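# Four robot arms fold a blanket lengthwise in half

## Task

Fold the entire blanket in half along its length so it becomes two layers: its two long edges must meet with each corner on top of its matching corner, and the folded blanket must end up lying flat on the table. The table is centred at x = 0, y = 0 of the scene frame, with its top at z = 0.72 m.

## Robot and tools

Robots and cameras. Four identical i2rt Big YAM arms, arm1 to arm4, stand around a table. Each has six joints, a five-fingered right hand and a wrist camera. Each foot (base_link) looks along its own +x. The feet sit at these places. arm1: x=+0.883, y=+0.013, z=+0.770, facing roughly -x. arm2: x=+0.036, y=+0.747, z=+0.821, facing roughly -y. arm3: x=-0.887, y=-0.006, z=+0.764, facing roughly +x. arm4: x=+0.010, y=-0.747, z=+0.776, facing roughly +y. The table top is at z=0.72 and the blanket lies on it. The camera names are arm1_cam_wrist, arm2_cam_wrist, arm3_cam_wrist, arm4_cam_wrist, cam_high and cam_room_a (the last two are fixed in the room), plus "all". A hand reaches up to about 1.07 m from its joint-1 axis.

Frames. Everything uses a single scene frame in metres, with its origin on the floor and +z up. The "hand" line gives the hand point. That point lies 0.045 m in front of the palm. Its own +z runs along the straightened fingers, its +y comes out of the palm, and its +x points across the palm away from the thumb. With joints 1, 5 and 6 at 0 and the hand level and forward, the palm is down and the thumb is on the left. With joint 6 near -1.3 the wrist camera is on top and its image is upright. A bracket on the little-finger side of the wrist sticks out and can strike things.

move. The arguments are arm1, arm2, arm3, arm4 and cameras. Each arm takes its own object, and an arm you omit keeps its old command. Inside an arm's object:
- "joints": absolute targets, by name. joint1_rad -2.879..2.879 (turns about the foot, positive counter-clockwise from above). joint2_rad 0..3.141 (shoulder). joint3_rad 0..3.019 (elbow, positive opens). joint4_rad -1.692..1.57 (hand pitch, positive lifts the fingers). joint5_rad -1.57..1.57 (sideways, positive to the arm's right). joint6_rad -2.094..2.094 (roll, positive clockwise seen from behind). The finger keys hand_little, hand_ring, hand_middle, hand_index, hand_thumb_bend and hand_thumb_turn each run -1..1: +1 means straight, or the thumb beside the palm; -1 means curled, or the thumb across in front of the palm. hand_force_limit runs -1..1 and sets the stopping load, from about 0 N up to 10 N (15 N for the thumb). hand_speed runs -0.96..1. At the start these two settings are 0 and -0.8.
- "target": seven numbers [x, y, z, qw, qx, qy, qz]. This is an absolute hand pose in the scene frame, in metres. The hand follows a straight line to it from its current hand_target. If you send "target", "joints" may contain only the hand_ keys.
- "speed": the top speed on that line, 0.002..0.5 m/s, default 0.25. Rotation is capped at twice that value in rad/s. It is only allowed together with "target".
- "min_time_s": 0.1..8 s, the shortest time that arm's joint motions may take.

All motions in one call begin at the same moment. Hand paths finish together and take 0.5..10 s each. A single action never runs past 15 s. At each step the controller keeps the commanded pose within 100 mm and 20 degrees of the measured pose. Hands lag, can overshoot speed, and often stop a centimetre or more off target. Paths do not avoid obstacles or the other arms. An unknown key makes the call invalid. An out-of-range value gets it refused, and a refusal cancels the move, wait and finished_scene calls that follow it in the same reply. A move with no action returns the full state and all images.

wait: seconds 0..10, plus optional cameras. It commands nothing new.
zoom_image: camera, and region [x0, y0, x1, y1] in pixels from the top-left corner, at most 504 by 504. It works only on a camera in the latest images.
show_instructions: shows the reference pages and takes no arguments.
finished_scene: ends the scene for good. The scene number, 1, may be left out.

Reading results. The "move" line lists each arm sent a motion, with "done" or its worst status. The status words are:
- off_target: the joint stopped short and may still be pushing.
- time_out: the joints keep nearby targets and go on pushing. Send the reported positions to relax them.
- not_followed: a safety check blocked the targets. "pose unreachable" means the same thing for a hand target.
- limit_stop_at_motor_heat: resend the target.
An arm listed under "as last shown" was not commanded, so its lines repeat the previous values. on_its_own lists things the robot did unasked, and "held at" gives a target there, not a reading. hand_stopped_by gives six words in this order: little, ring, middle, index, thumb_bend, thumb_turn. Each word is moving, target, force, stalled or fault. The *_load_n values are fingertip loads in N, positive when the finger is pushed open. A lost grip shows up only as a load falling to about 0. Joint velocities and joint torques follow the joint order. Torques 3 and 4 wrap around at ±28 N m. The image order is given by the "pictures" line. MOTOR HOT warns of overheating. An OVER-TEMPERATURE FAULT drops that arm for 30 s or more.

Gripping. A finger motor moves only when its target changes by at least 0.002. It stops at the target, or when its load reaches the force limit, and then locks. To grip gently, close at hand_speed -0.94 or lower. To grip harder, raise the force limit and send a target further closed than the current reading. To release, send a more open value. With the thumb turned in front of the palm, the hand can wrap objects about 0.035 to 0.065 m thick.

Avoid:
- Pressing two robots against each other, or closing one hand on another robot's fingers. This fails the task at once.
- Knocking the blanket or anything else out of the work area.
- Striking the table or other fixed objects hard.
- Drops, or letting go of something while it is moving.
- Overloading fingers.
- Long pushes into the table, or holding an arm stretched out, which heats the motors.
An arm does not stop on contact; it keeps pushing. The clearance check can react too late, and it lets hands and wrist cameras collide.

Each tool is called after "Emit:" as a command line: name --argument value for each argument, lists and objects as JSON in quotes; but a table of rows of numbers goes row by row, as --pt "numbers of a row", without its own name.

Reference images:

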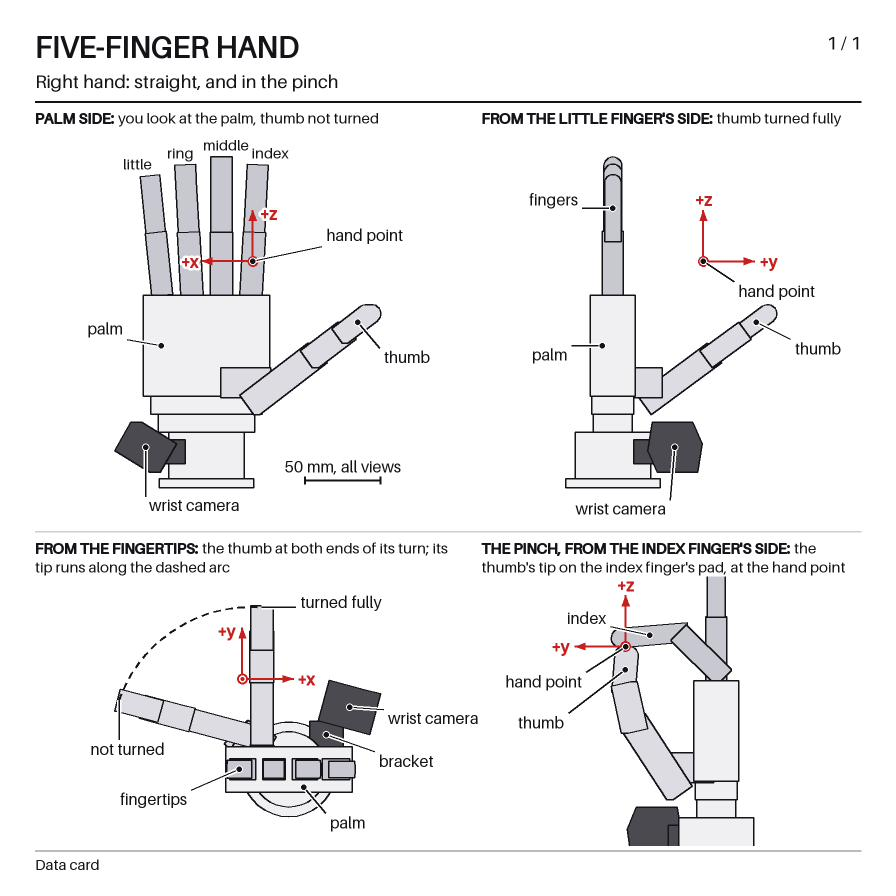

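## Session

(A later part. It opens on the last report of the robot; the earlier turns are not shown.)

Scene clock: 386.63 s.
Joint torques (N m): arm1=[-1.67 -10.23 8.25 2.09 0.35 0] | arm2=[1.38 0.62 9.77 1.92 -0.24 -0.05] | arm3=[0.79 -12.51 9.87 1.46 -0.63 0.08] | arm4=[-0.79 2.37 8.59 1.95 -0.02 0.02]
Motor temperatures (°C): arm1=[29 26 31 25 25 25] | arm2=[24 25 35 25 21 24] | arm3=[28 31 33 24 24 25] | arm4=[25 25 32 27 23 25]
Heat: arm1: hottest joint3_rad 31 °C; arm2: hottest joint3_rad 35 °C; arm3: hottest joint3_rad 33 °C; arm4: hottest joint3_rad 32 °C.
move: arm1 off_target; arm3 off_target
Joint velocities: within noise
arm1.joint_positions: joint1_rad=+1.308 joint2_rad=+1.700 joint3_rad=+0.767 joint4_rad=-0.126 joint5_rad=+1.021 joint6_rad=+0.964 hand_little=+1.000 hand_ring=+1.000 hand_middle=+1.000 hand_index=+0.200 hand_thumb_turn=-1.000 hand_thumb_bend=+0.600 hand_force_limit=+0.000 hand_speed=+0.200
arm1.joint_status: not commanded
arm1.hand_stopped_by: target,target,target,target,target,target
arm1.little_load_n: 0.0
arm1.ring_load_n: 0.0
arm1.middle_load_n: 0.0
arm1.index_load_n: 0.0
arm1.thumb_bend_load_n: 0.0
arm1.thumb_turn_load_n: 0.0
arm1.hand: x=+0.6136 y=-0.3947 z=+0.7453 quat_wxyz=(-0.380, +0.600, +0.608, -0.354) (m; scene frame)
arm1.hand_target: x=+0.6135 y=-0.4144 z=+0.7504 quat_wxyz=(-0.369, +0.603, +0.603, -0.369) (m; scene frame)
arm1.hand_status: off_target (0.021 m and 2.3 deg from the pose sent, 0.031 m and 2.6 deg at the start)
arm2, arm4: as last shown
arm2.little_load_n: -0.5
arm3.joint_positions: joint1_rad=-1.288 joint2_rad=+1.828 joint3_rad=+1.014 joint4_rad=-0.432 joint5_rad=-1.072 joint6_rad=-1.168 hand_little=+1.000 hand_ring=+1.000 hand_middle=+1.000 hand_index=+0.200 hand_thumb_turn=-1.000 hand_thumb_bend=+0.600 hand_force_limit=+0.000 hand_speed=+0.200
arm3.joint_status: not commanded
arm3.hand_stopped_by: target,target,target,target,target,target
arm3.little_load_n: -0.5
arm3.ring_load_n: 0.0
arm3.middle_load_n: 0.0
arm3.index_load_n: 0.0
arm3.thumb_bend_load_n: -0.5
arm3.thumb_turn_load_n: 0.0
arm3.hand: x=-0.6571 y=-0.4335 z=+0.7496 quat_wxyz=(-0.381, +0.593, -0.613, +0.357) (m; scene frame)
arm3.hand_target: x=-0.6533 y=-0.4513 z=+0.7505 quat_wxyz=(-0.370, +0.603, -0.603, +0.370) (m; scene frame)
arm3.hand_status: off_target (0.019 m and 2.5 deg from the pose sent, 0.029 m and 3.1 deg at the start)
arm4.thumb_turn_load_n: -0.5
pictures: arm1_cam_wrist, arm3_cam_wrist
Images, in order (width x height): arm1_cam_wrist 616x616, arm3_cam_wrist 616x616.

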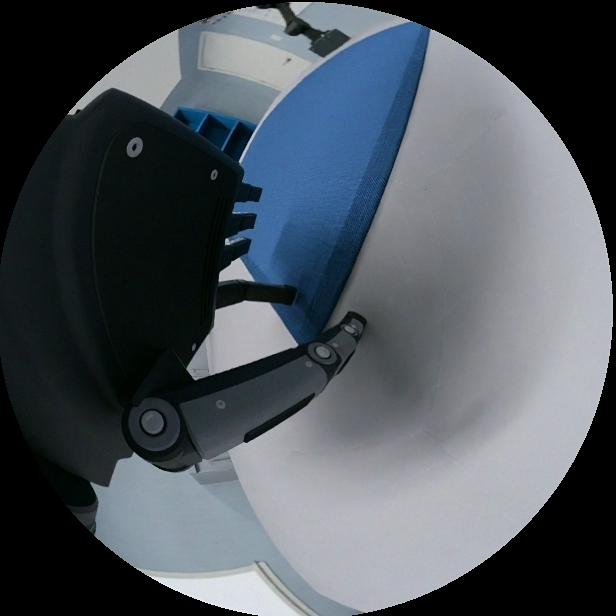

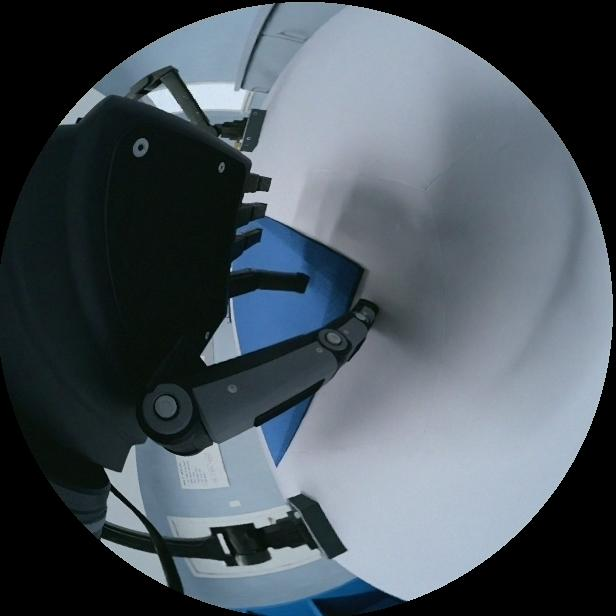

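Emit:
move --arm1 '{"target": [0.613, -0.412, 0.722, 0.3695, -0.6029, -0.6029, 0.3695], "speed": 0.05}' --arm3 '{"target": [-0.653, -0.450, 0.722, 0.3695, -0.6029, 0.6029, -0.3695], "speed": 0.05}'

Emit:
move --arm1 '{"joints": {"hand_index": -0.3, "hand_speed": -0.4, "hand_force_limit": 0.2}}' --arm3 '{"joints": {"hand_index": -0.3, "hand_speed": -0.4, "hand_force_limit": 0.2}}' --cameras '["arm1_cam_wrist", "arm3_cam_wrist"]'

Emit:
zoom_image --camera "arm1_cam_wrist" --region '[230, 240, 460, 430]'

Emit:
zoom_image --camera "arm3_cam_wrist" --region '[230, 230, 460, 430]'

Scene clock: 395.90 s.
Joint torques (N m): arm1=[-1.79 -7.3 6.48 2.19 -0.35 -0.02] | arm2=[1.2 0.79 9.78 1.78 -0.2 -0.05] | arm3=[0.85 -9.29 8.08 2.14 0.24 -0.08] | arm4=[-0.5 2.43 8.61 1.96 -0.01 0.02]
Motor temperatures (°C): arm1=[29 26 32 25 25 25] | arm2=[24 25 35 25 21 24] | arm3=[28 30 34 24 24 25] | arm4=[25 25 32 27 23 25]
Heat: arm1: hottest joint3_rad 32 °C; arm2: hottest joint3_rad 35 °C; arm3: hottest joint3_rad 34 °C; arm4: hottest joint3_rad 32 °C.
move: arm1 off_target; arm3 off_target
Joint velocities: within noise
arm1.joint_positions: joint1_rad=+1.308 joint2_rad=+1.727 joint3_rad=+0.767 joint4_rad=-0.038 joint5_rad=+1.039 joint6_rad=+0.962 hand_little=+1.000 hand_ring=+1.000 hand_middle=+1.000 hand_index=+0.200 hand_thumb_turn=-1.000 hand_thumb_bend=+0.599 hand_force_limit=+0.000 hand_speed=+0.200
arm1.joint_status: not commanded
arm1.hand_stopped_by: target,target,target,target,target,target
arm1.little_load_n: 0.0
arm1.ring_load_n: 0.0
arm1.middle_load_n: 0.0
arm1.index_load_n: 0.0
arm1.thumb_bend_load_n: -3.0
arm1.thumb_turn_load_n: -5.0
arm1.hand: x=+0.6071 y=-0.4057 z=+0.7445 quat_wxyz=(-0.376, +0.606, +0.590, -0.378) (m; scene frame)
arm1.hand_target: x=+0.6137 y=-0.4107 z=+0.7228 quat_wxyz=(-0.370, +0.603, +0.603, -0.369) (m; scene frame)
arm1.hand_status: off_target (0.024 m and 2.0 deg from the pose sent, 0.029 m and 2.3 deg at the start)
arm2, arm4: as last shown
arm2.little_load_n: 0.0
arm3.joint_positions: joint1_rad=-1.288 joint2_rad=+1.842 joint3_rad=+1.014 joint4_rad=-0.376 joint5_rad=-1.092 joint6_rad=-1.154 hand_little=+1.000 hand_ring=+1.000 hand_middle=+1.000 hand_index=+0.200 hand_thumb_turn=-1.000 hand_thumb_bend=+0.599 hand_force_limit=+0.000 hand_speed=+0.200
arm3.joint_status: not commanded
arm3.hand_stopped_by: target,target,target,target,target,target
arm3.little_load_n: 0.0
arm3.ring_load_n: 0.0
arm3.middle_load_n: 0.0
arm3.index_load_n: 0.0
arm3.thumb_bend_load_n: -2.5
arm3.thumb_turn_load_n: 3.0
arm3.hand: x=-0.6528 y=-0.4409 z=+0.7479 quat_wxyz=(-0.381, +0.593, -0.603, +0.373) (m; scene frame)
arm3.hand_target: x=-0.6537 y=-0.4485 z=+0.7231 quat_wxyz=(-0.370, +0.603, -0.603, +0.369) (m; scene frame)
arm3.hand_status: off_target (0.027 m and 1.7 deg from the pose sent, 0.032 m and 2.5 deg at the start)
arm4.ring_load_n: -0.5
arm4.thumb_turn_load_n: 0.0
pictures: none

Scene clock: 396.70 s.
Joint torques (N m): arm1=[-1.79 -7.3 6.46 2.18 -0.35 -0.02] | arm2=[1.44 0.56 9.74 1.77 -0.2 -0.07] | arm3=[0.79 -9.35 8.08 2.15 0.25 -0.08] | arm4=[-0.62 2.32 8.61 2 -0.02 0.02]
Motor temperatures (°C): arm1=[29 26 32 25 25 25] | arm2=[24 25 35 25 21 24] | arm3=[28 30 34 24 24 25] | arm4=[25 25 32 27 23 25]
Heat: arm1: hottest joint3_rad 32 °C; arm2: hottest joint3_rad 35 °C; arm3: hottest joint3_rad 34 °C; arm4: hottest joint3_rad 32 °C.
move: arm1 done; arm3 done
Joint velocities: within noise
arm1.joint_positions: joint1_rad=+1.308 joint2_rad=+1.727 joint3_rad=+0.767 joint4_rad=-0.038 joint5_rad=+1.039 joint6_rad=+0.962 hand_little=+1.000 hand_ring=+1.000 hand_middle=+1.000 hand_index=-0.300 hand_thumb_turn=-1.000 hand_thumb_bend=+0.599 hand_force_limit=+0.200 hand_speed=-0.400
arm1.joint_status: all done
arm1.hand_stopped_by: target,target,target,target,target,target
arm1.little_load_n: 0.0
arm1.ring_load_n: -0.5
arm1.middle_load_n: 0.0
arm1.index_load_n: 0.0
arm1.thumb_bend_load_n: -2.5
arm1.thumb_turn_load_n: -5.0
arm1.hand: x=+0.6070 y=-0.4057 z=+0.7445 quat_wxyz=(-0.376, +0.606, +0.590, -0.378) (m; scene frame)
arm1.hand_target: x=+0.6137 y=-0.4106 z=+0.7228 quat_wxyz=(-0.370, +0.603, +0.603, -0.369) (m; scene frame)
arm1.hand_status: not commanded
arm2, arm4: as last shown
arm3.joint_positions: joint1_rad=-1.288 joint2_rad=+1.842 joint3_rad=+1.014 joint4_rad=-0.376 joint5_rad=-1.092 joint6_rad=-1.154 hand_little=+1.000 hand_ring=+1.000 hand_middle=+1.000 hand_index=-0.300 hand_thumb_turn=-1.000 hand_thumb_bend=+0.599 hand_force_limit=+0.200 hand_speed=-0.400
arm3.joint_status: all done
arm3.hand_stopped_by: target,target,target,target,target,target
arm3.little_load_n: 0.0
arm3.ring_load_n: 0.0
arm3.middle_load_n: 0.0
arm3.index_load_n: 0.0
arm3.thumb_bend_load_n: -3.0
arm3.thumb_turn_load_n: 2.5
arm3.hand: x=-0.6528 y=-0.4409 z=+0.7479 quat_wxyz=(-0.381, +0.593, -0.603, +0.373) (m; scene frame)
arm3.hand_target: x=-0.6537 y=-0.4484 z=+0.7231 quat_wxyz=(-0.370, +0.603, -0.603, +0.369) (m; scene frame)
arm3.hand_status: not commanded
arm4.little_load_n: 0.5
arm4.ring_load_n: 0.0
arm4.thumb_bend_load_n: 0.5
pictures: arm1_cam_wrist, arm3_cam_wrist
Images, in order (width x height): arm1_cam_wrist 616x616, arm3_cam_wrist 616x616.

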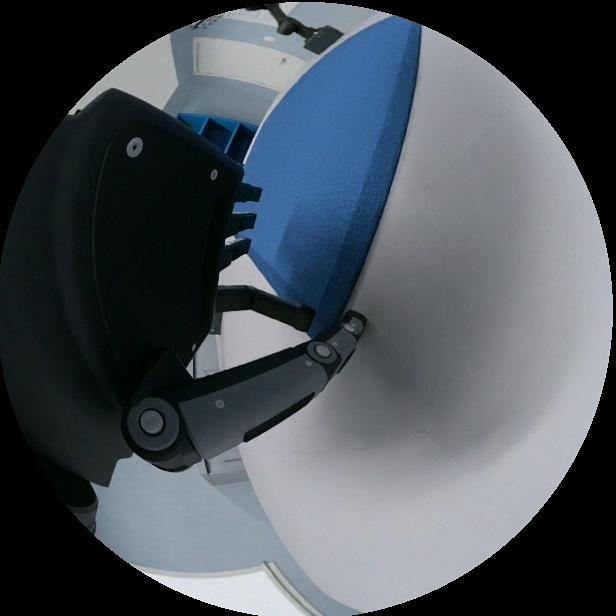

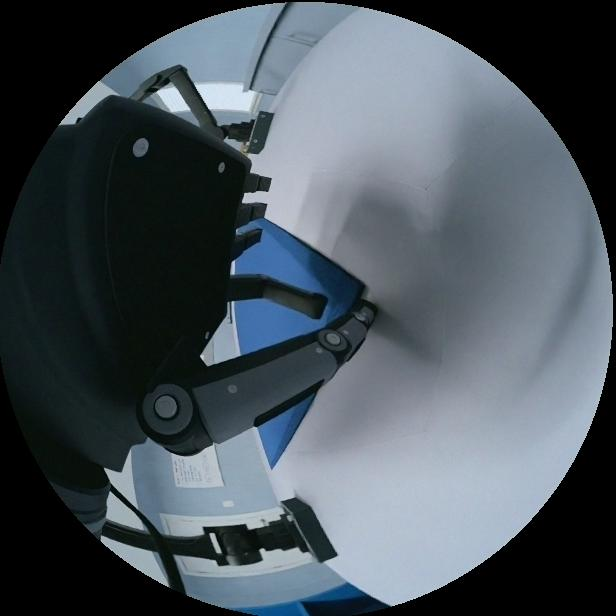

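Scaled by 2.191 from the camera's 616x616 image, which has a finer 880x880 frame.

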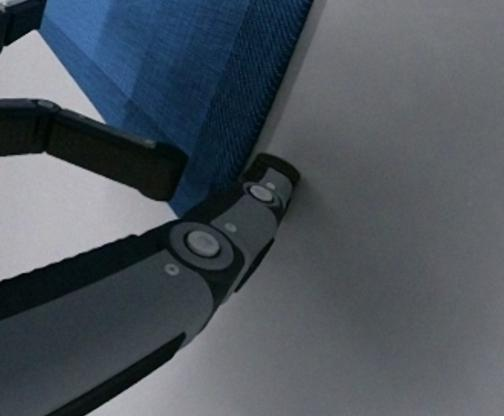

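Scaled by 2.191 from the camera's 616x616 image, which has a finer 880x880 frame.

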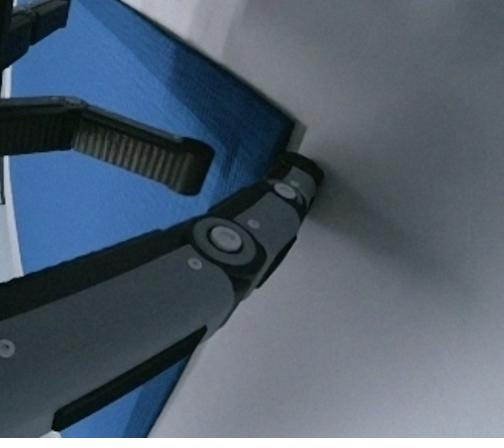

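Emit:
move --arm1 '{"target": [0.604, -0.415, 0.775, 0.3265, -0.6273, -0.6273, 0.3265], "speed": 0.15, "joints": {"hand_index": 0.3, "hand_thumb_bend": 0.6, "hand_speed": 0.2}}' --arm3 '{"target": [-0.644, -0.453, 0.775, 0.3265, -0.6273, 0.6273, -0.3265], "speed": 0.15, "joints": {"hand_index": 0.3, "hand_thumb_bend": 0.6, "hand_speed": 0.2}}'

Emit:
move --arm1 '{"target": [0.604, -0.415, 0.745, 0.3265, -0.6273, -0.6273, 0.3265], "speed": 0.08}' --arm3 '{"target": [-0.644, -0.453, 0.745, 0.3265, -0.6273, 0.6273, -0.3265], "speed": 0.08}' --cameras '["arm1_cam_wrist", "arm3_cam_wrist", "cam_high"]'

Emit:
zoom_image --camera "arm1_cam_wrist" --region '[230, 240, 460, 430]'

Emit:
zoom_image --camera "arm3_cam_wrist" --region '[230, 230, 460, 430]'

Scene clock: 426.20 s.
Joint torques (N m): arm1=[-3.37 -11.87 9.26 0.95 0.31 0.01] | arm2=[1.08 0.44 9.68 1.81 -0.21 -0.03] | arm3=[1.26 -15.09 10.76 0.21 -0.63 0.11] | arm4=[-0.79 2.37 8.59 1.96 -0.02 0.01]
Motor temperatures (°C): arm1=[29 26 32 25 25 25] | arm2=[24 25 36 25 21 24] | arm3=[28 30 34 24 24 25] | arm4=[25 25 32 27 23 25]
Heat: arm1: hottest joint3_rad 32 °C; arm2: hottest joint3_rad 36 °C; arm3: hottest joint3_rad 34 °C; arm4: hottest joint3_rad 32 °C.
move: arm1 off_target; arm3 off_target
Joint velocities: within noise
arm1.joint_positions: joint1_rad=+1.263 joint2_rad=+1.639 joint3_rad=+0.832 joint4_rad=-0.299 joint5_rad=+0.871 joint6_rad=+0.969 hand_little=+1.000 hand_ring=+1.000 hand_middle=+1.000 hand_index=+0.300 hand_thumb_turn=-1.000 hand_thumb_bend=+0.600 hand_force_limit=+0.200 hand_speed=+0.200
arm1.joint_status: all done
arm1.hand_stopped_by: target,target,target,target,target,target
arm1.little_load_n: 0.0
arm1.ring_load_n: 0.0
arm1.middle_load_n: 0.0
arm1.index_load_n: 0.0
arm1.thumb_bend_load_n: 0.0
arm1.thumb_turn_load_n: 0.0
arm1.hand: x=+0.6146 y=-0.4030 z=+0.7622 quat_wxyz=(-0.332, +0.617, +0.639, -0.316) (m; scene frame)
arm1.hand_target: x=+0.6042 y=-0.4144 z=+0.7753 quat_wxyz=(-0.327, +0.627, +0.627, -0.327) (m; scene frame)
arm1.hand_status: off_target (0.021 m and 2.2 deg from the pose sent, 0.032 m and 9.6 deg at the start)
arm2, arm4: as last shown
arm3.joint_positions: joint1_rad=-1.234 joint2_rad=+1.792 joint3_rad=+1.064 joint4_rad=-0.537 joint5_rad=-0.920 joint6_rad=-1.150 hand_little=+1.000 hand_ring=+1.000 hand_middle=+1.000 hand_index=+0.300 hand_thumb_turn=-1.000 hand_thumb_bend=+0.600 hand_force_limit=+0.200 hand_speed=+0.200
arm3.joint_status: all done
arm3.hand_stopped_by: target,target,target,target,target,target
arm3.little_load_n: 0.0
arm3.ring_load_n: 0.0
arm3.middle_load_n: 0.0
arm3.index_load_n: 0.0
arm3.thumb_bend_load_n: 0.0
arm3.thumb_turn_load_n: 0.0
arm3.hand: x=-0.6518 y=-0.4366 z=+0.7589 quat_wxyz=(-0.336, +0.616, -0.640, +0.312) (m; scene frame)
arm3.hand_target: x=-0.6441 y=-0.4524 z=+0.7754 quat_wxyz=(-0.326, +0.627, -0.627, +0.327) (m; scene frame)
arm3.hand_status: off_target (0.024 m and 2.8 deg from the pose sent, 0.031 m and 9.5 deg at the start)
arm4.little_load_n: 0.0
arm4.thumb_bend_load_n: 0.0
pictures: none

Scene clock: 427.17 s.
Joint torques (N m): arm1=[-3.49 -10.93 7.36 2.02 0.19 -0.02] | arm2=[1.26 0.85 9.73 1.95 -0.18 -0.05] | arm3=[1.26 -12.98 8.95 1.5 -0.47 0.1] | arm4=[-0.73 2.55 8.61 1.95 0 0.02]
Motor temperatures (°C): arm1=[29 26 32 25 25 25] | arm2=[24 25 36 25 21 24] | arm3=[28 30 34 24 24 25] | arm4=[25 25 32 27 23 25]
Heat: arm1: hottest joint3_rad 32 °C; arm2: hottest joint3_rad 36 °C; arm3: hottest joint3_rad 34 °C; arm4: hottest joint3_rad 32 °C.
move: arm1 done; arm3 off_target
Joint velocities: within noise
arm1.joint_positions: joint1_rad=+1.263 joint2_rad=+1.689 joint3_rad=+0.832 joint4_rad=-0.235 joint5_rad=+0.874 joint6_rad=+0.972 hand_little=+1.000 hand_ring=+1.000 hand_middle=+1.000 hand_index=+0.300 hand_thumb_turn=-1.000 hand_thumb_bend=+0.600 hand_force_limit=+0.200 hand_speed=+0.200
arm1.joint_status: not commanded
arm1.hand_stopped_by: target,target,target,target,target,target
arm1.little_load_n: 0.0
arm1.ring_load_n: 0.0
arm1.middle_load_n: 0.0
arm1.index_load_n: 0.0
arm1.thumb_bend_load_n: 0.0
arm1.thumb_turn_load_n: 0.0
arm1.hand: x=+0.6115 y=-0.4097 z=+0.7456 quat_wxyz=(-0.331, +0.620, +0.635, -0.323) (m; scene frame)
arm1.hand_target: x=+0.6041 y=-0.4148 z=+0.7451 quat_wxyz=(-0.327, +0.627, +0.627, -0.326) (m; scene frame)
arm1.hand_status: done (0.009 m and 1.4 deg from the pose sent, 0.023 m and 2.2 deg at the start)
arm2, arm4: as last shown
arm3.joint_positions: joint1_rad=-1.234 joint2_rad=+1.820 joint3_rad=+1.064 joint4_rad=-0.490 joint5_rad=-0.924 joint6_rad=-1.150 hand_little=+1.000 hand_ring=+1.000 hand_middle=+1.000 hand_index=+0.300 hand_thumb_turn=-1.000 hand_thumb_bend=+0.600 hand_force_limit=+0.200 hand_speed=+0.200
arm3.joint_status: not commanded
arm3.hand_stopped_by: target,target,target,target,target,target
arm3.little_load_n: 0.0
arm3.ring_load_n: 0.0
arm3.middle_load_n: 0.0
arm3.index_load_n: 0.5
arm3.thumb_bend_load_n: 0.0
arm3.thumb_turn_load_n: 0.0
arm3.hand: x=-0.6496 y=-0.4430 z=+0.7474 quat_wxyz=(-0.334, +0.618, -0.636, +0.320) (m; scene frame)
arm3.hand_target: x=-0.6440 y=-0.4527 z=+0.7453 quat_wxyz=(-0.327, +0.627, -0.627, +0.327) (m; scene frame)
arm3.hand_status: off_target (0.012 m and 1.8 deg from the pose sent, 0.023 m and 2.8 deg at the start)
pictures: arm1_cam_wrist, arm3_cam_wrist, cam_high
Images, in order (width x height): arm1_cam_wrist 616x616, arm3_cam_wrist 616x616, cam_high 504x504.

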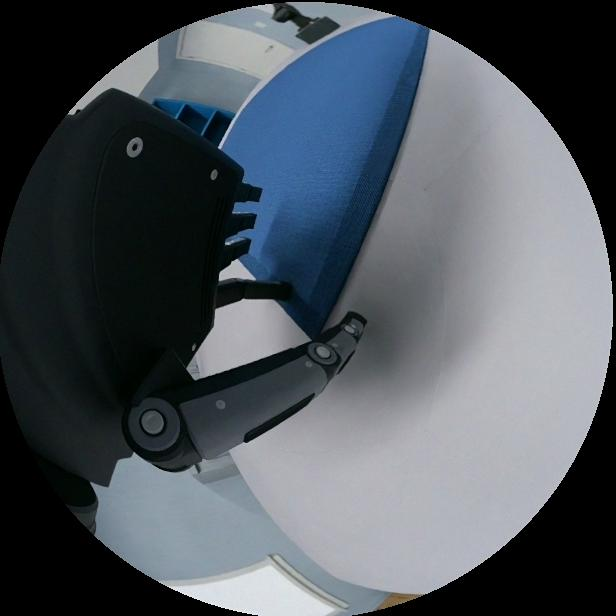

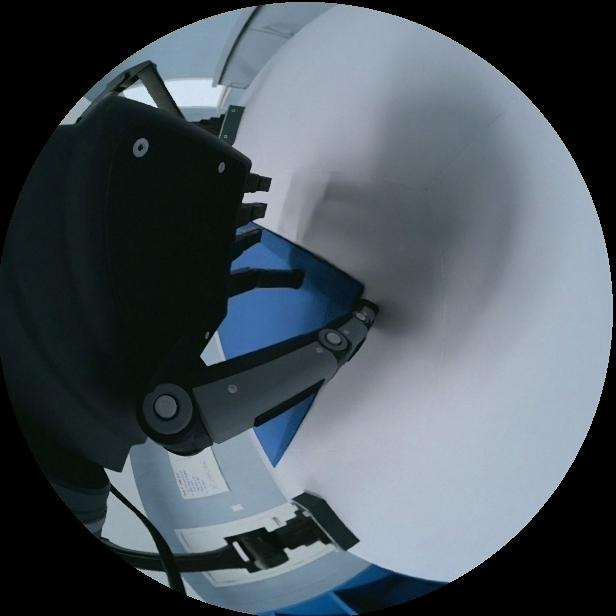

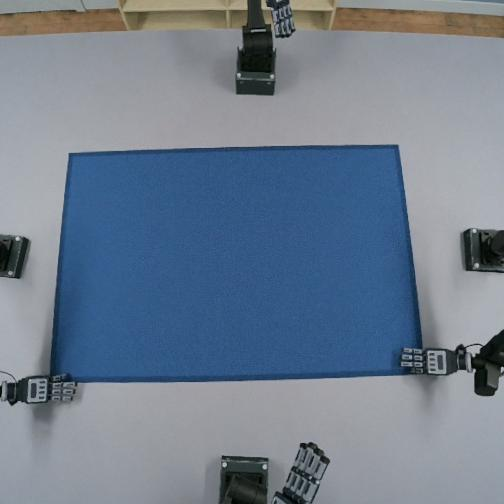

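Scaled by 2.191 from the camera's 616x616 image, which has a finer 880x880 frame.

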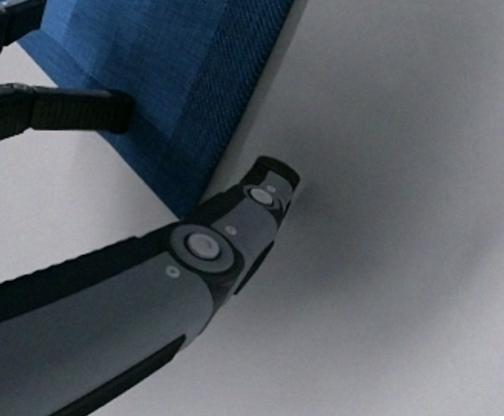

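Scaled by 2.191 from the camera's 616x616 image, which has a finer 880x880 frame.

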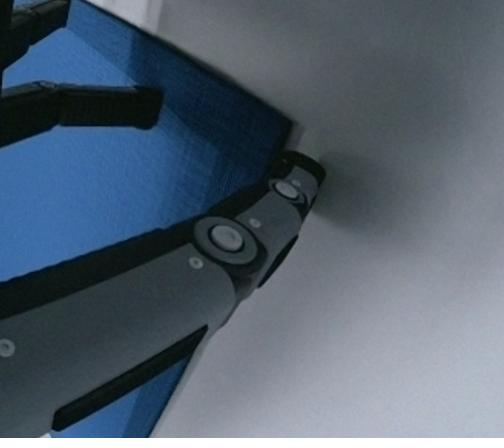

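Emit:
move --arm1 '{"target": [0.600, -0.415, 0.722, 0.3265, -0.6273, -0.6273, 0.3265], "speed": 0.05}' --arm3 '{"target": [-0.644, -0.453, 0.722, 0.3265, -0.6273, 0.6273, -0.3265], "speed": 0.05}'

Emit:
move --arm1 '{"joints": {"hand_index": -0.1, "hand_speed": -0.4, "hand_force_limit": 0.4}}' --arm3 '{"joints": {"hand_index": -0.1, "hand_speed": -0.4, "hand_force_limit": 0.4}}' --cameras '["arm1_cam_wrist", "arm3_cam_wrist"]'

Emit:
zoom_image --camera "arm1_cam_wrist" --region '[230, 240, 460, 430]'

Emit:
zoom_image --camera "arm3_cam_wrist" --region '[230, 230, 460, 430]'

Scene clock: 436.30 s.
Joint torques (N m): arm1=[-3.78 -8.64 6.42 1.78 -0.25 -0.13] | arm2=[1.32 0.85 9.48 1.83 -0.19 -0.05] | arm3=[1.32 -10.4 7.73 2.14 0.15 0.04] | arm4=[-0.67 2.32 8.59 1.99 -0.01 0.02]
Motor temperatures (°C): arm1=[29 26 31 25 25 25] | arm2=[24 25 36 25 21 24] | arm3=[28 30 34 24 24 25] | arm4=[25 25 32 27 23 25]
Heat: arm1: hottest joint3_rad 31 °C; arm2: hottest joint3_rad 36 °C; arm3: hottest joint3_rad 34 °C; arm4: hottest joint3_rad 32 °C.
move: arm1 off_target; arm3 off_target
Joint velocities: within noise
arm1.joint_positions: joint1_rad=+1.259 joint2_rad=+1.716 joint3_rad=+0.832 joint4_rad=-0.155 joint5_rad=+0.882 joint6_rad=+0.972 hand_little=+1.000 hand_ring=+1.000 hand_middle=+1.000 hand_index=+0.300 hand_thumb_turn=-1.000 hand_thumb_bend=+0.600 hand_force_limit=+0.200 hand_speed=+0.200
arm1.joint_status: not commanded
arm1.hand_stopped_by: target,target,target,target,target,target
arm1.little_load_n: 0.0
arm1.ring_load_n: 0.0
arm1.middle_load_n: 0.0
arm1.index_load_n: 0.0
arm1.thumb_bend_load_n: 0.0
arm1.thumb_turn_load_n: 0.0
arm1.hand: x=+0.6039 y=-0.4208 z=+0.7426 quat_wxyz=(-0.325, +0.625, +0.620, -0.344) (m; scene frame)
arm1.hand_target: x=+0.6007 y=-0.4142 z=+0.7228 quat_wxyz=(-0.326, +0.627, +0.627, -0.326) (m; scene frame)
arm1.hand_status: off_target (0.022 m and 2.2 deg from the pose sent, 0.027 m and 1.4 deg at the start)
arm2.joint_positions: joint1_rad=+0.156 joint2_rad=+0.624 joint3_rad=+1.341 joint4_rad=-1.620 joint5_rad=-0.214 joint6_rad=-0.808 hand_little=+1.000 hand_ring=+1.000 hand_middle=+1.000 hand_index=+1.000 hand_thumb_turn=+1.000 hand_thumb_bend=+1.000 hand_force_limit=+0.000 hand_speed=-0.800
arm2.joint_status: not commanded
arm2.hand_stopped_by: target,target,target,target,target,target
arm2.little_load_n: 0.0
arm2.ring_load_n: 0.0
arm2.middle_load_n: 0.0
arm2.index_load_n: 0.0
arm2.thumb_bend_load_n: 0.0
arm2.thumb_turn_load_n: 0.0
arm2.hand: x=+0.0775 y=+0.5925 z=+1.2282 quat_wxyz=(+0.019, +0.452, -0.825, +0.339) (m; scene frame)
arm2.hand_target: x=+0.0778 y=+0.5914 z=+1.2376 quat_wxyz=(+0.024, +0.451, -0.821, +0.350) (m; scene frame)
arm2.hand_status: not commanded
arm3.joint_positions: joint1_rad=-1.234 joint2_rad=+1.831 joint3_rad=+1.064 joint4_rad=-0.449 joint5_rad=-0.939 joint6_rad=-1.146 hand_little=+1.000 hand_ring=+1.000 hand_middle=+1.000 hand_index=+0.300 hand_thumb_turn=-1.000 hand_thumb_bend=+0.600 hand_force_limit=+0.200 hand_speed=+0.200
arm3.joint_status: not commanded
arm3.hand_stopped_by: target,target,target,target,target,target
arm3.little_load_n: -0.5
arm3.ring_load_n: 0.0
arm3.middle_load_n: 0.0
arm3.index_load_n: 0.0
arm3.thumb_bend_load_n: -0.5
arm3.thumb_turn_load_n: 1.5
arm3.hand: x=-0.6457 y=-0.4493 z=+0.7453 quat_wxyz=(-0.333, +0.620, -0.628, +0.333) (m; scene frame)
arm3.hand_target: x=-0.6445 y=-0.4519 z=+0.7229 quat_wxyz=(-0.327, +0.627, -0.627, +0.326) (m; scene frame)
arm3.hand_status: off_target (0.024 m and 1.4 deg from the pose sent, 0.028 m and 1.8 deg at the start)
arm4.joint_positions: joint1_rad=-0.354 joint2_rad=+0.646 joint3_rad=+1.604 joint4_rad=-1.162 joint5_rad=+0.015 joint6_rad=-1.239 hand_little=+1.000 hand_ring=+1.000 hand_middle=+1.000 hand_index=+1.000 hand_thumb_turn=+1.000 hand_thumb_bend=+1.000 hand_force_limit=+0.000 hand_speed=-0.800
arm4.joint_status: not commanded
arm4.hand_stopped_by: target,target,target,target,target,target
arm4.little_load_n: 0.0
arm4.ring_load_n: 0.0
arm4.middle_load_n: 0.0
arm4.index_load_n: 0.0
arm4.thumb_bend_load_n: 0.0
arm4.thumb_turn_load_n: 0.0
arm4.hand: x=+0.1450 y=-0.5525 z=+1.4000 quat_wxyz=(-0.428, +0.709, +0.313, +0.465) (m; scene frame)
arm4.hand_target: x=+0.1437 y=-0.5556 z=+1.4085 quat_wxyz=(-0.433, +0.703, +0.311, +0.471) (m; scene frame)
arm4.hand_status: not commanded
pictures: none

Scene clock: 437.07 s.
Joint torques (N m): arm1=[-3.02 -9.11 6.39 1.43 -0.31 -0.15] | arm2=[1.38 0.62 9.78 1.89 -0.2 -0.03] | arm3=[0.73 -10.64 7.72 1.5 0.32 0.04] | arm4=[-0.73 2.26 8.65 2 -0.02 -0.01]
Motor temperatures (°C): arm1=[29 26 31 25 25 25] | arm2=[24 25 36 25 21 24] | arm3=[28 30 34 24 24 25] | arm4=[25 25 32 27 23 25]
Heat: arm1: hottest joint3_rad 31 °C; arm2: hottest joint3_rad 36 °C; arm3: hottest joint3_rad 34 °C; arm4: hottest joint3_rad 32 °C.
move: arm1 done; arm3 done
Joint velocities: within noise
arm1.joint_positions: joint1_rad=+1.249 joint2_rad=+1.721 joint3_rad=+0.832 joint4_rad=-0.147 joint5_rad=+0.883 joint6_rad=+0.973 hand_little=+1.000 hand_ring=+1.000 hand_middle=+1.000 hand_index=-0.100 hand_thumb_turn=-1.000 hand_thumb_bend=+0.600 hand_force_limit=+0.400 hand_speed=-0.400
arm1.joint_status: all done
arm1.hand_stopped_by: target,target,target,target,target,target
arm1.little_load_n: 0.0
arm1.ring_load_n: 0.0
arm1.middle_load_n: 0.0
arm1.index_load_n: 1.0
arm1.thumb_bend_load_n: -1.0
arm1.thumb_turn_load_n: -1.0
arm1.hand: x=+0.5990 y=-0.4188 z=+0.7413 quat_wxyz=(-0.327, +0.629, +0.616, -0.344) (m; scene frame)
arm1.hand_target: x=+0.6007 y=-0.4142 z=+0.7227 quat_wxyz=(-0.326, +0.627, +0.627, -0.326) (m; scene frame)
arm1.hand_status: not commanded
arm2, arm4: as last shown
arm3.joint_positions: joint1_rad=-1.226 joint2_rad=+1.834 joint3_rad=+1.064 joint4_rad=-0.434 joint5_rad=-0.942 joint6_rad=-1.146 hand_little=+1.000 hand_ring=+1.000 hand_middle=+1.000 hand_index=-0.100 hand_thumb_turn=-1.000 hand_thumb_bend=+0.599 hand_force_limit=+0.400 hand_speed=-0.400
arm3.joint_status: all done
arm3.hand_stopped_by: target,target,target,target,target,target
arm3.little_load_n: 0.0
arm3.ring_load_n: 0.0
arm3.middle_load_n: 0.0
arm3.index_load_n: 1.5
arm3.thumb_bend_load_n: -2.0
arm3.thumb_turn_load_n: 0.5
arm3.hand: x=-0.6412 y=-0.4500 z=+0.7449 quat_wxyz=(-0.333, +0.623, -0.622, +0.337) (m; scene frame)
arm3.hand_target: x=-0.6446 y=-0.4520 z=+0.7228 quat_wxyz=(-0.326, +0.627, -0.627, +0.326) (m; scene frame)
arm3.hand_status: not commanded
pictures: arm1_cam_wrist, arm3_cam_wrist
Images, in order (width x height): arm1_cam_wrist 616x616, arm3_cam_wrist 616x616.

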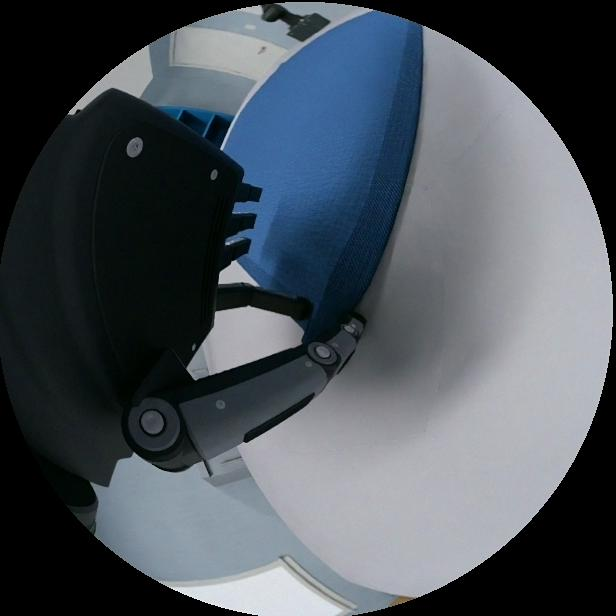

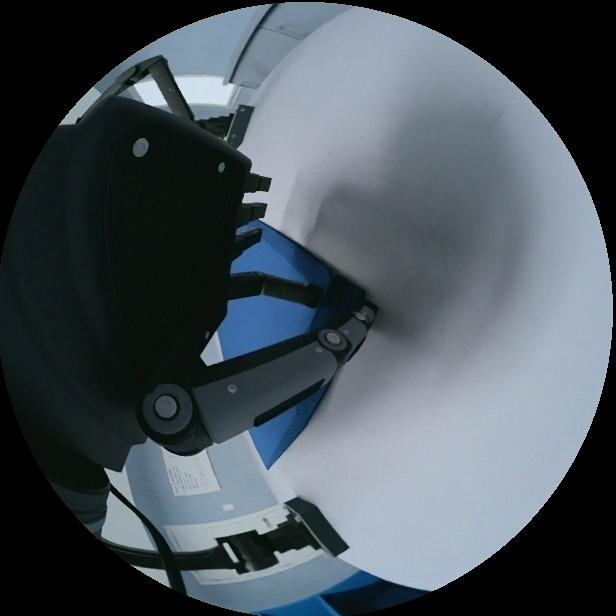

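Scaled by 2.191 from the camera's 616x616 image, which has a finer 880x880 frame.

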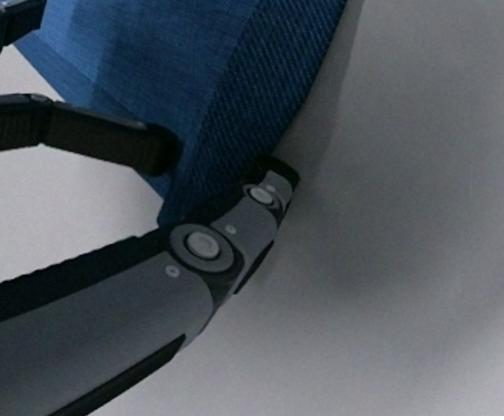

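Scaled by 2.191 from the camera's 616x616 image, which has a finer 880x880 frame.

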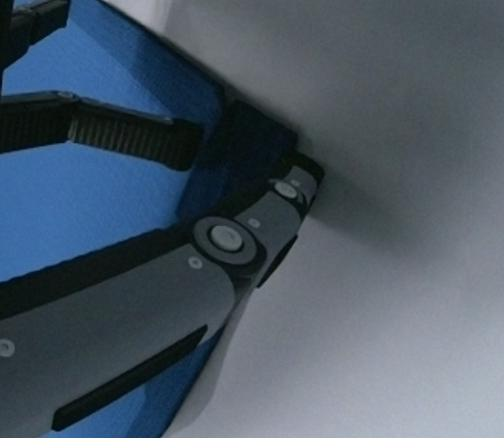

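Emit:
move --arm1 '{"joints": {"hand_index": -0.5, "hand_thumb_bend": -0.1, "hand_speed": -0.4, "hand_force_limit": 0.3}}' --arm3 '{"joints": {"hand_index": -0.5, "hand_thumb_bend": -0.1, "hand_speed": -0.4, "hand_force_limit": 0.3}}' --cameras '["arm1_cam_wrist", "arm3_cam_wrist"]'

Emit:
zoom_image --camera "arm1_cam_wrist" --region '[230, 240, 460, 430]'

Emit:
zoom_image --camera "arm3_cam_wrist" --region '[230, 230, 460, 430]'

Scene clock: 447.40 s.
Joint torques (N m): arm1=[-2.96 -9.76 6.34 1.42 0.27 -0.13] | arm2=[1.32 1.08 9.74 1.8 -0.2 -0.05] | arm3=[0.62 -11.16 7.68 1.48 -0.09 0.04] | arm4=[-0.5 2.32 8.62 1.95 -0.02 0.04]
Motor temperatures (°C): arm1=[29 26 31 25 25 25] | arm2=[24 25 36 25 21 24] | arm3=[28 30 34 24 24 25] | arm4=[25 25 32 27 23 25]
Heat: arm1: hottest joint3_rad 31 °C; arm2: hottest joint3_rad 36 °C; arm3: hottest joint3_rad 34 °C; arm4: hottest joint3_rad 32 °C.
move: arm1 off_target; arm3 off_target
Joint velocities: within noise
arm1.joint_positions: joint1_rad=+1.249 joint2_rad=+1.728 joint3_rad=+0.832 joint4_rad=-0.147 joint5_rad=+0.868 joint6_rad=+0.972 hand_little=+1.000 hand_ring=+1.000 hand_middle=+1.000 hand_index=-0.500 hand_thumb_turn=-1.000 hand_thumb_bend=+0.325 hand_force_limit=+0.300 hand_speed=-0.400
arm1.joint_status: hand_thumb_bend off_target (ended at +0.325, target -0.100); the others done
arm1.hand_stopped_by: target,target,target,target,force,target
arm1.little_load_n: 0.0
arm1.ring_load_n: 0.0
arm1.middle_load_n: 0.0
arm1.index_load_n: 1.0
arm1.thumb_bend_load_n: 9.0
arm1.thumb_turn_load_n: 0.0
arm1.hand: x=+0.6017 y=-0.4194 z=+0.7363 quat_wxyz=(-0.321, +0.629, +0.621, -0.340) (m; scene frame)
arm1.hand_target: x=+0.6007 y=-0.4142 z=+0.7228 quat_wxyz=(-0.326, +0.627, +0.627, -0.327) (m; scene frame)
arm1.hand_status: not commanded
arm2, arm4: as last shown
arm2.ring_load_n: -0.5
arm3.joint_positions: joint1_rad=-1.226 joint2_rad=+1.838 joint3_rad=+1.064 joint4_rad=-0.434 joint5_rad=-0.933 joint6_rad=-1.146 hand_little=+1.000 hand_ring=+1.000 hand_middle=+1.000 hand_index=-0.423 hand_thumb_turn=-1.000 hand_thumb_bend=+0.413 hand_force_limit=+0.300 hand_speed=-0.400
arm3.joint_status: hand_index off_target (ended at -0.423, target -0.500); hand_thumb_bend off_target (ended at +0.413, target -0.100); the others done
arm3.hand_stopped_by: target,target,target,force,force,target
arm3.little_load_n: 0.0
arm3.ring_load_n: 0.0
arm3.middle_load_n: 0.0
arm3.index_load_n: 9.0
arm3.thumb_bend_load_n: 8.5
arm3.thumb_turn_load_n: 0.0
arm3.hand: x=-0.6426 y=-0.4501 z=+0.7416 quat_wxyz=(-0.331, +0.623, -0.625, +0.334) (m; scene frame)
arm3.hand_target: x=-0.6446 y=-0.4520 z=+0.7229 quat_wxyz=(-0.326, +0.627, -0.627, +0.326) (m; scene frame)
arm3.hand_status: not commanded
arm4.middle_load_n: 0.5
pictures: arm1_cam_wrist, arm3_cam_wrist
Images, in order (width x height): arm1_cam_wrist 616x616, arm3_cam_wrist 616x616.

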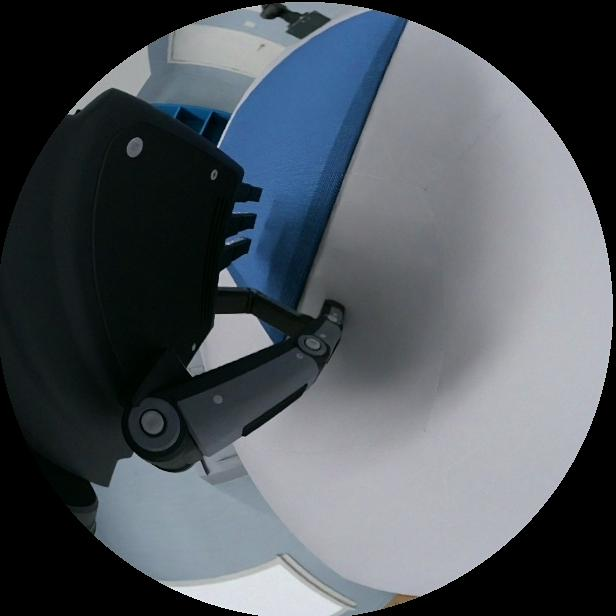

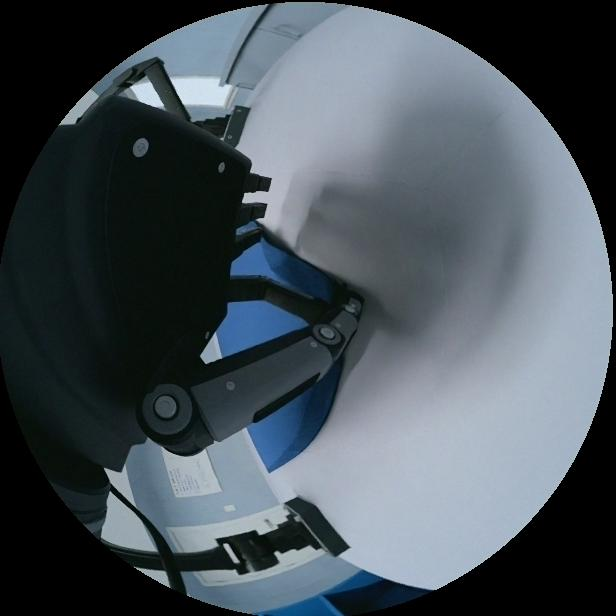

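Scaled by 2.191 from the camera's 616x616 image, which has a finer 880x880 frame.

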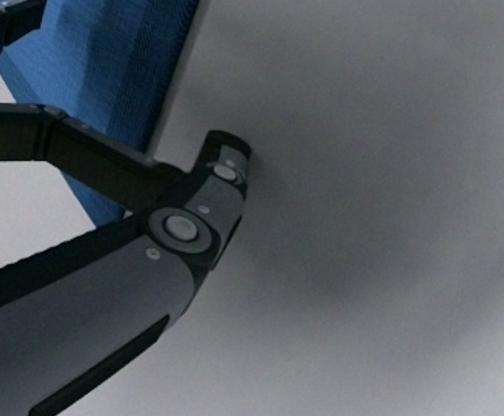

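Scaled by 2.191 from the camera's 616x616 image, which has a finer 880x880 frame.

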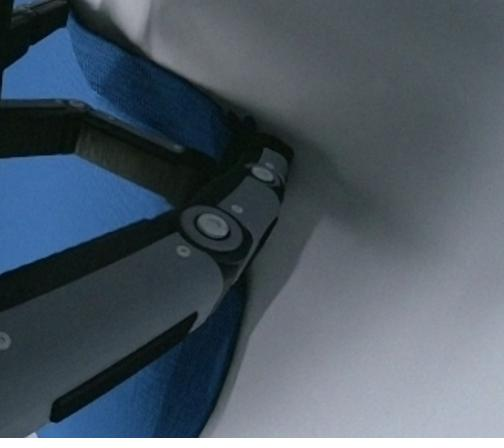

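Emit:
move --arm1 '{"target": [0.600, -0.415, 0.78, 0.3265, -0.6273, -0.6273, 0.3265], "speed": 0.1, "joints": {"hand_index": 0.3, "hand_thumb_bend": 0.6, "hand_speed": 0.2}}' --arm3 '{"target": [-0.640, -0.445, 0.80, 0.3265, -0.6273, 0.6273, -0.3265], "speed": 0.06}' --cameras '["arm1_cam_wrist", "arm3_cam_wrist", "cam_high", "cam_room_a"]'

Emit:
zoom_image --camera "cam_high" --region '[380, 320, 480, 400]'

Emit:
zoom_image --camera "arm3_cam_wrist" --region '[230, 230, 460, 430]'

Emit:
zoom_image --camera "arm1_cam_wrist" --region '[230, 230, 460, 430]'

Scene clock: 459.30 s.
Joint torques (N m): arm1=[-2.78 -12.4 9.48 0.96 0.33 -0.18] | arm2=[1.26 0.79 9.73 1.91 -0.21 -0.04] | arm3=[1.38 -14.86 10.91 0.21 -0.58 0.26] | arm4=[-0.56 2.55 8.65 1.89 -0.03 0.01]
Motor temperatures (°C): arm1=[29 26 30 25 25 25] | arm2=[24 25 36 25 21 24] | arm3=[28 29 34 24 23 25] | arm4=[25 25 32 27 23 25]
Heat: arm1: hottest joint3_rad 30 °C; arm2: hottest joint3_rad 36 °C; arm3: hottest joint3_rad 34 °C; arm4: hottest joint3_rad 32 °C.
move: arm1 off_target; arm3 off_target
Joint velocities: within noise
arm1.joint_positions: joint1_rad=+1.245 joint2_rad=+1.637 joint3_rad=+0.836 joint4_rad=-0.304 joint5_rad=+0.867 joint6_rad=+0.973 hand_little=+1.000 hand_ring=+1.000 hand_middle=+1.000 hand_index=+0.300 hand_thumb_turn=-1.000 hand_thumb_bend=+0.599 hand_force_limit=+0.300 hand_speed=+0.200
arm1.joint_status: all done
arm1.hand_stopped_by: target,target,target,target,target,target
arm1.little_load_n: 0.0
arm1.ring_load_n: 0.0
arm1.middle_load_n: 0.0
arm1.index_load_n: 0.0
arm1.thumb_bend_load_n: 0.0
arm1.thumb_turn_load_n: 0.0
arm1.hand: x=+0.6076 y=-0.3998 z=+0.7634 quat_wxyz=(-0.332, +0.624, +0.633, -0.314) (m; scene frame)
arm1.hand_target: x=+0.6002 y=-0.4144 z=+0.7803 quat_wxyz=(-0.327, +0.627, +0.627, -0.327) (m; scene frame)
arm1.hand_status: off_target (0.024 m and 1.8 deg from the pose sent, 0.044 m and 1.8 deg at the start)
arm2, arm4: as last shown
arm2.ring_load_n: 0.0
arm3.joint_positions: joint1_rad=-1.222 joint2_rad=+1.736 joint3_rad=+1.064 joint4_rad=-0.576 joint5_rad=-0.917 joint6_rad=-1.146 hand_little=+1.000 hand_ring=+1.000 hand_middle=+1.000 hand_index=-0.423 hand_thumb_turn=-1.000 hand_thumb_bend=+0.413 hand_force_limit=+0.300 hand_speed=-0.400
arm3.joint_status: not commanded
arm3.hand_stopped_by: target,target,target,force,force,target
arm3.little_load_n: 0.0
arm3.ring_load_n: 0.0
arm3.middle_load_n: 0.0
arm3.index_load_n: 8.5
arm3.thumb_bend_load_n: 9.0
arm3.thumb_turn_load_n: -2.0
arm3.hand: x=-0.6477 y=-0.4318 z=+0.7832 quat_wxyz=(-0.334, +0.621, -0.635, +0.316) (m; scene frame)
arm3.hand_target: x=-0.6402 y=-0.4445 z=+0.8003 quat_wxyz=(-0.326, +0.627, -0.627, +0.327) (m; scene frame)
arm3.hand_status: off_target (0.023 m and 1.9 deg from the pose sent, 0.059 m and 1.1 deg at the start)
arm4.middle_load_n: 0.0
pictures: arm1_cam_wrist, arm3_cam_wrist, cam_high, cam_room_a
Images, in order (width x height): arm1_cam_wrist 616x616, arm3_cam_wrist 616x616, cam_high 504x504, cam_room_a 504x504.

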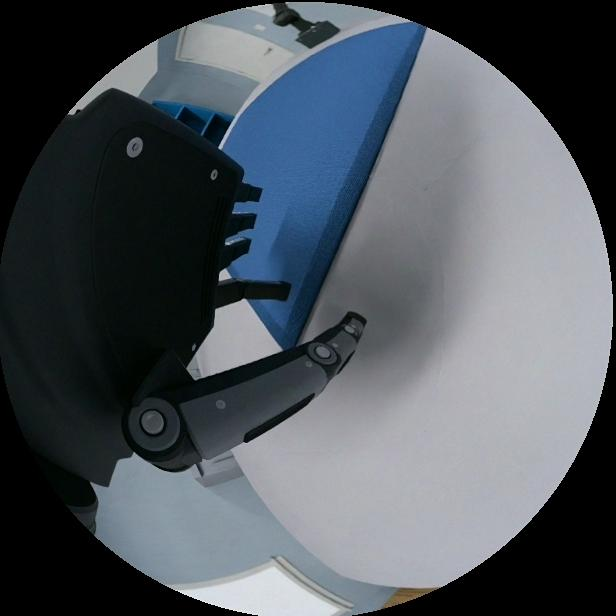

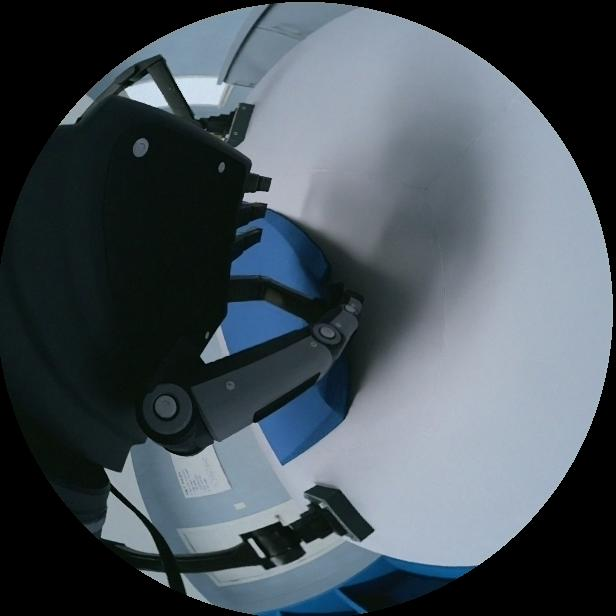

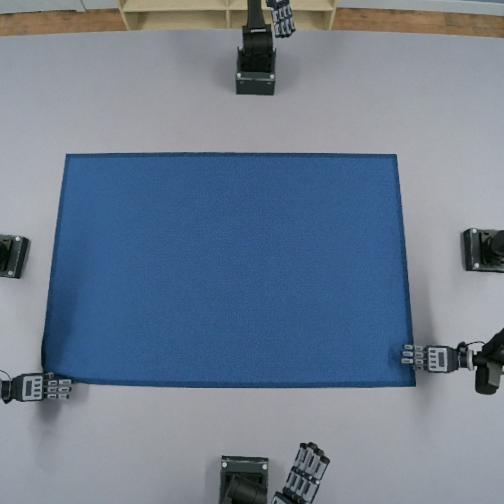

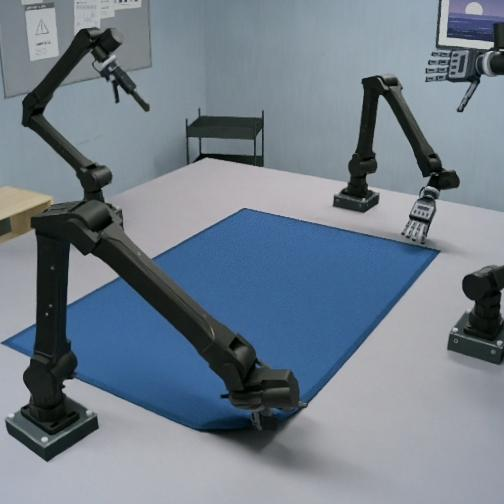

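Scaled by 5.040.

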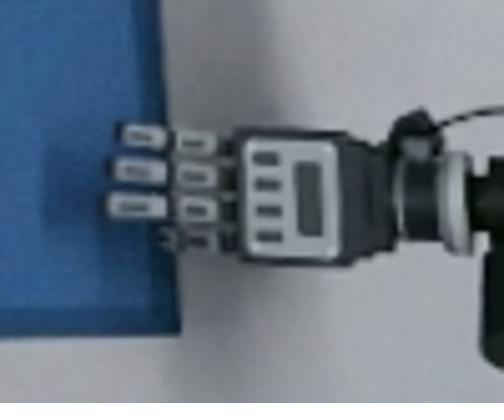

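Scaled by 2.191 from the camera's 616x616 image, which has a finer 880x880 frame.

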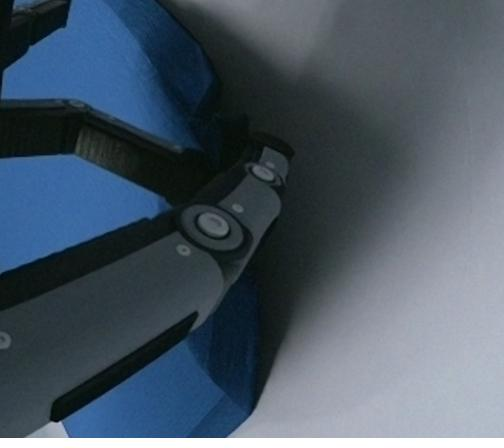

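Scaled by 2.191 from the camera's 616x616 image, which has a finer 880x880 frame.

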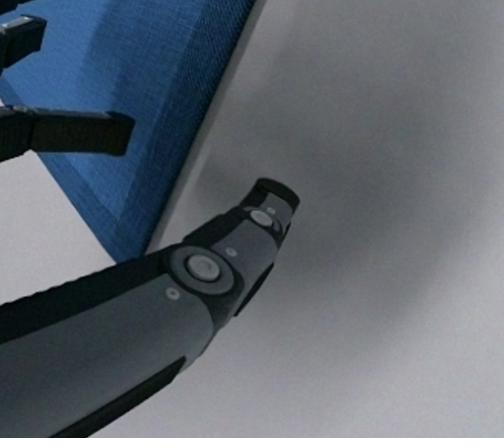

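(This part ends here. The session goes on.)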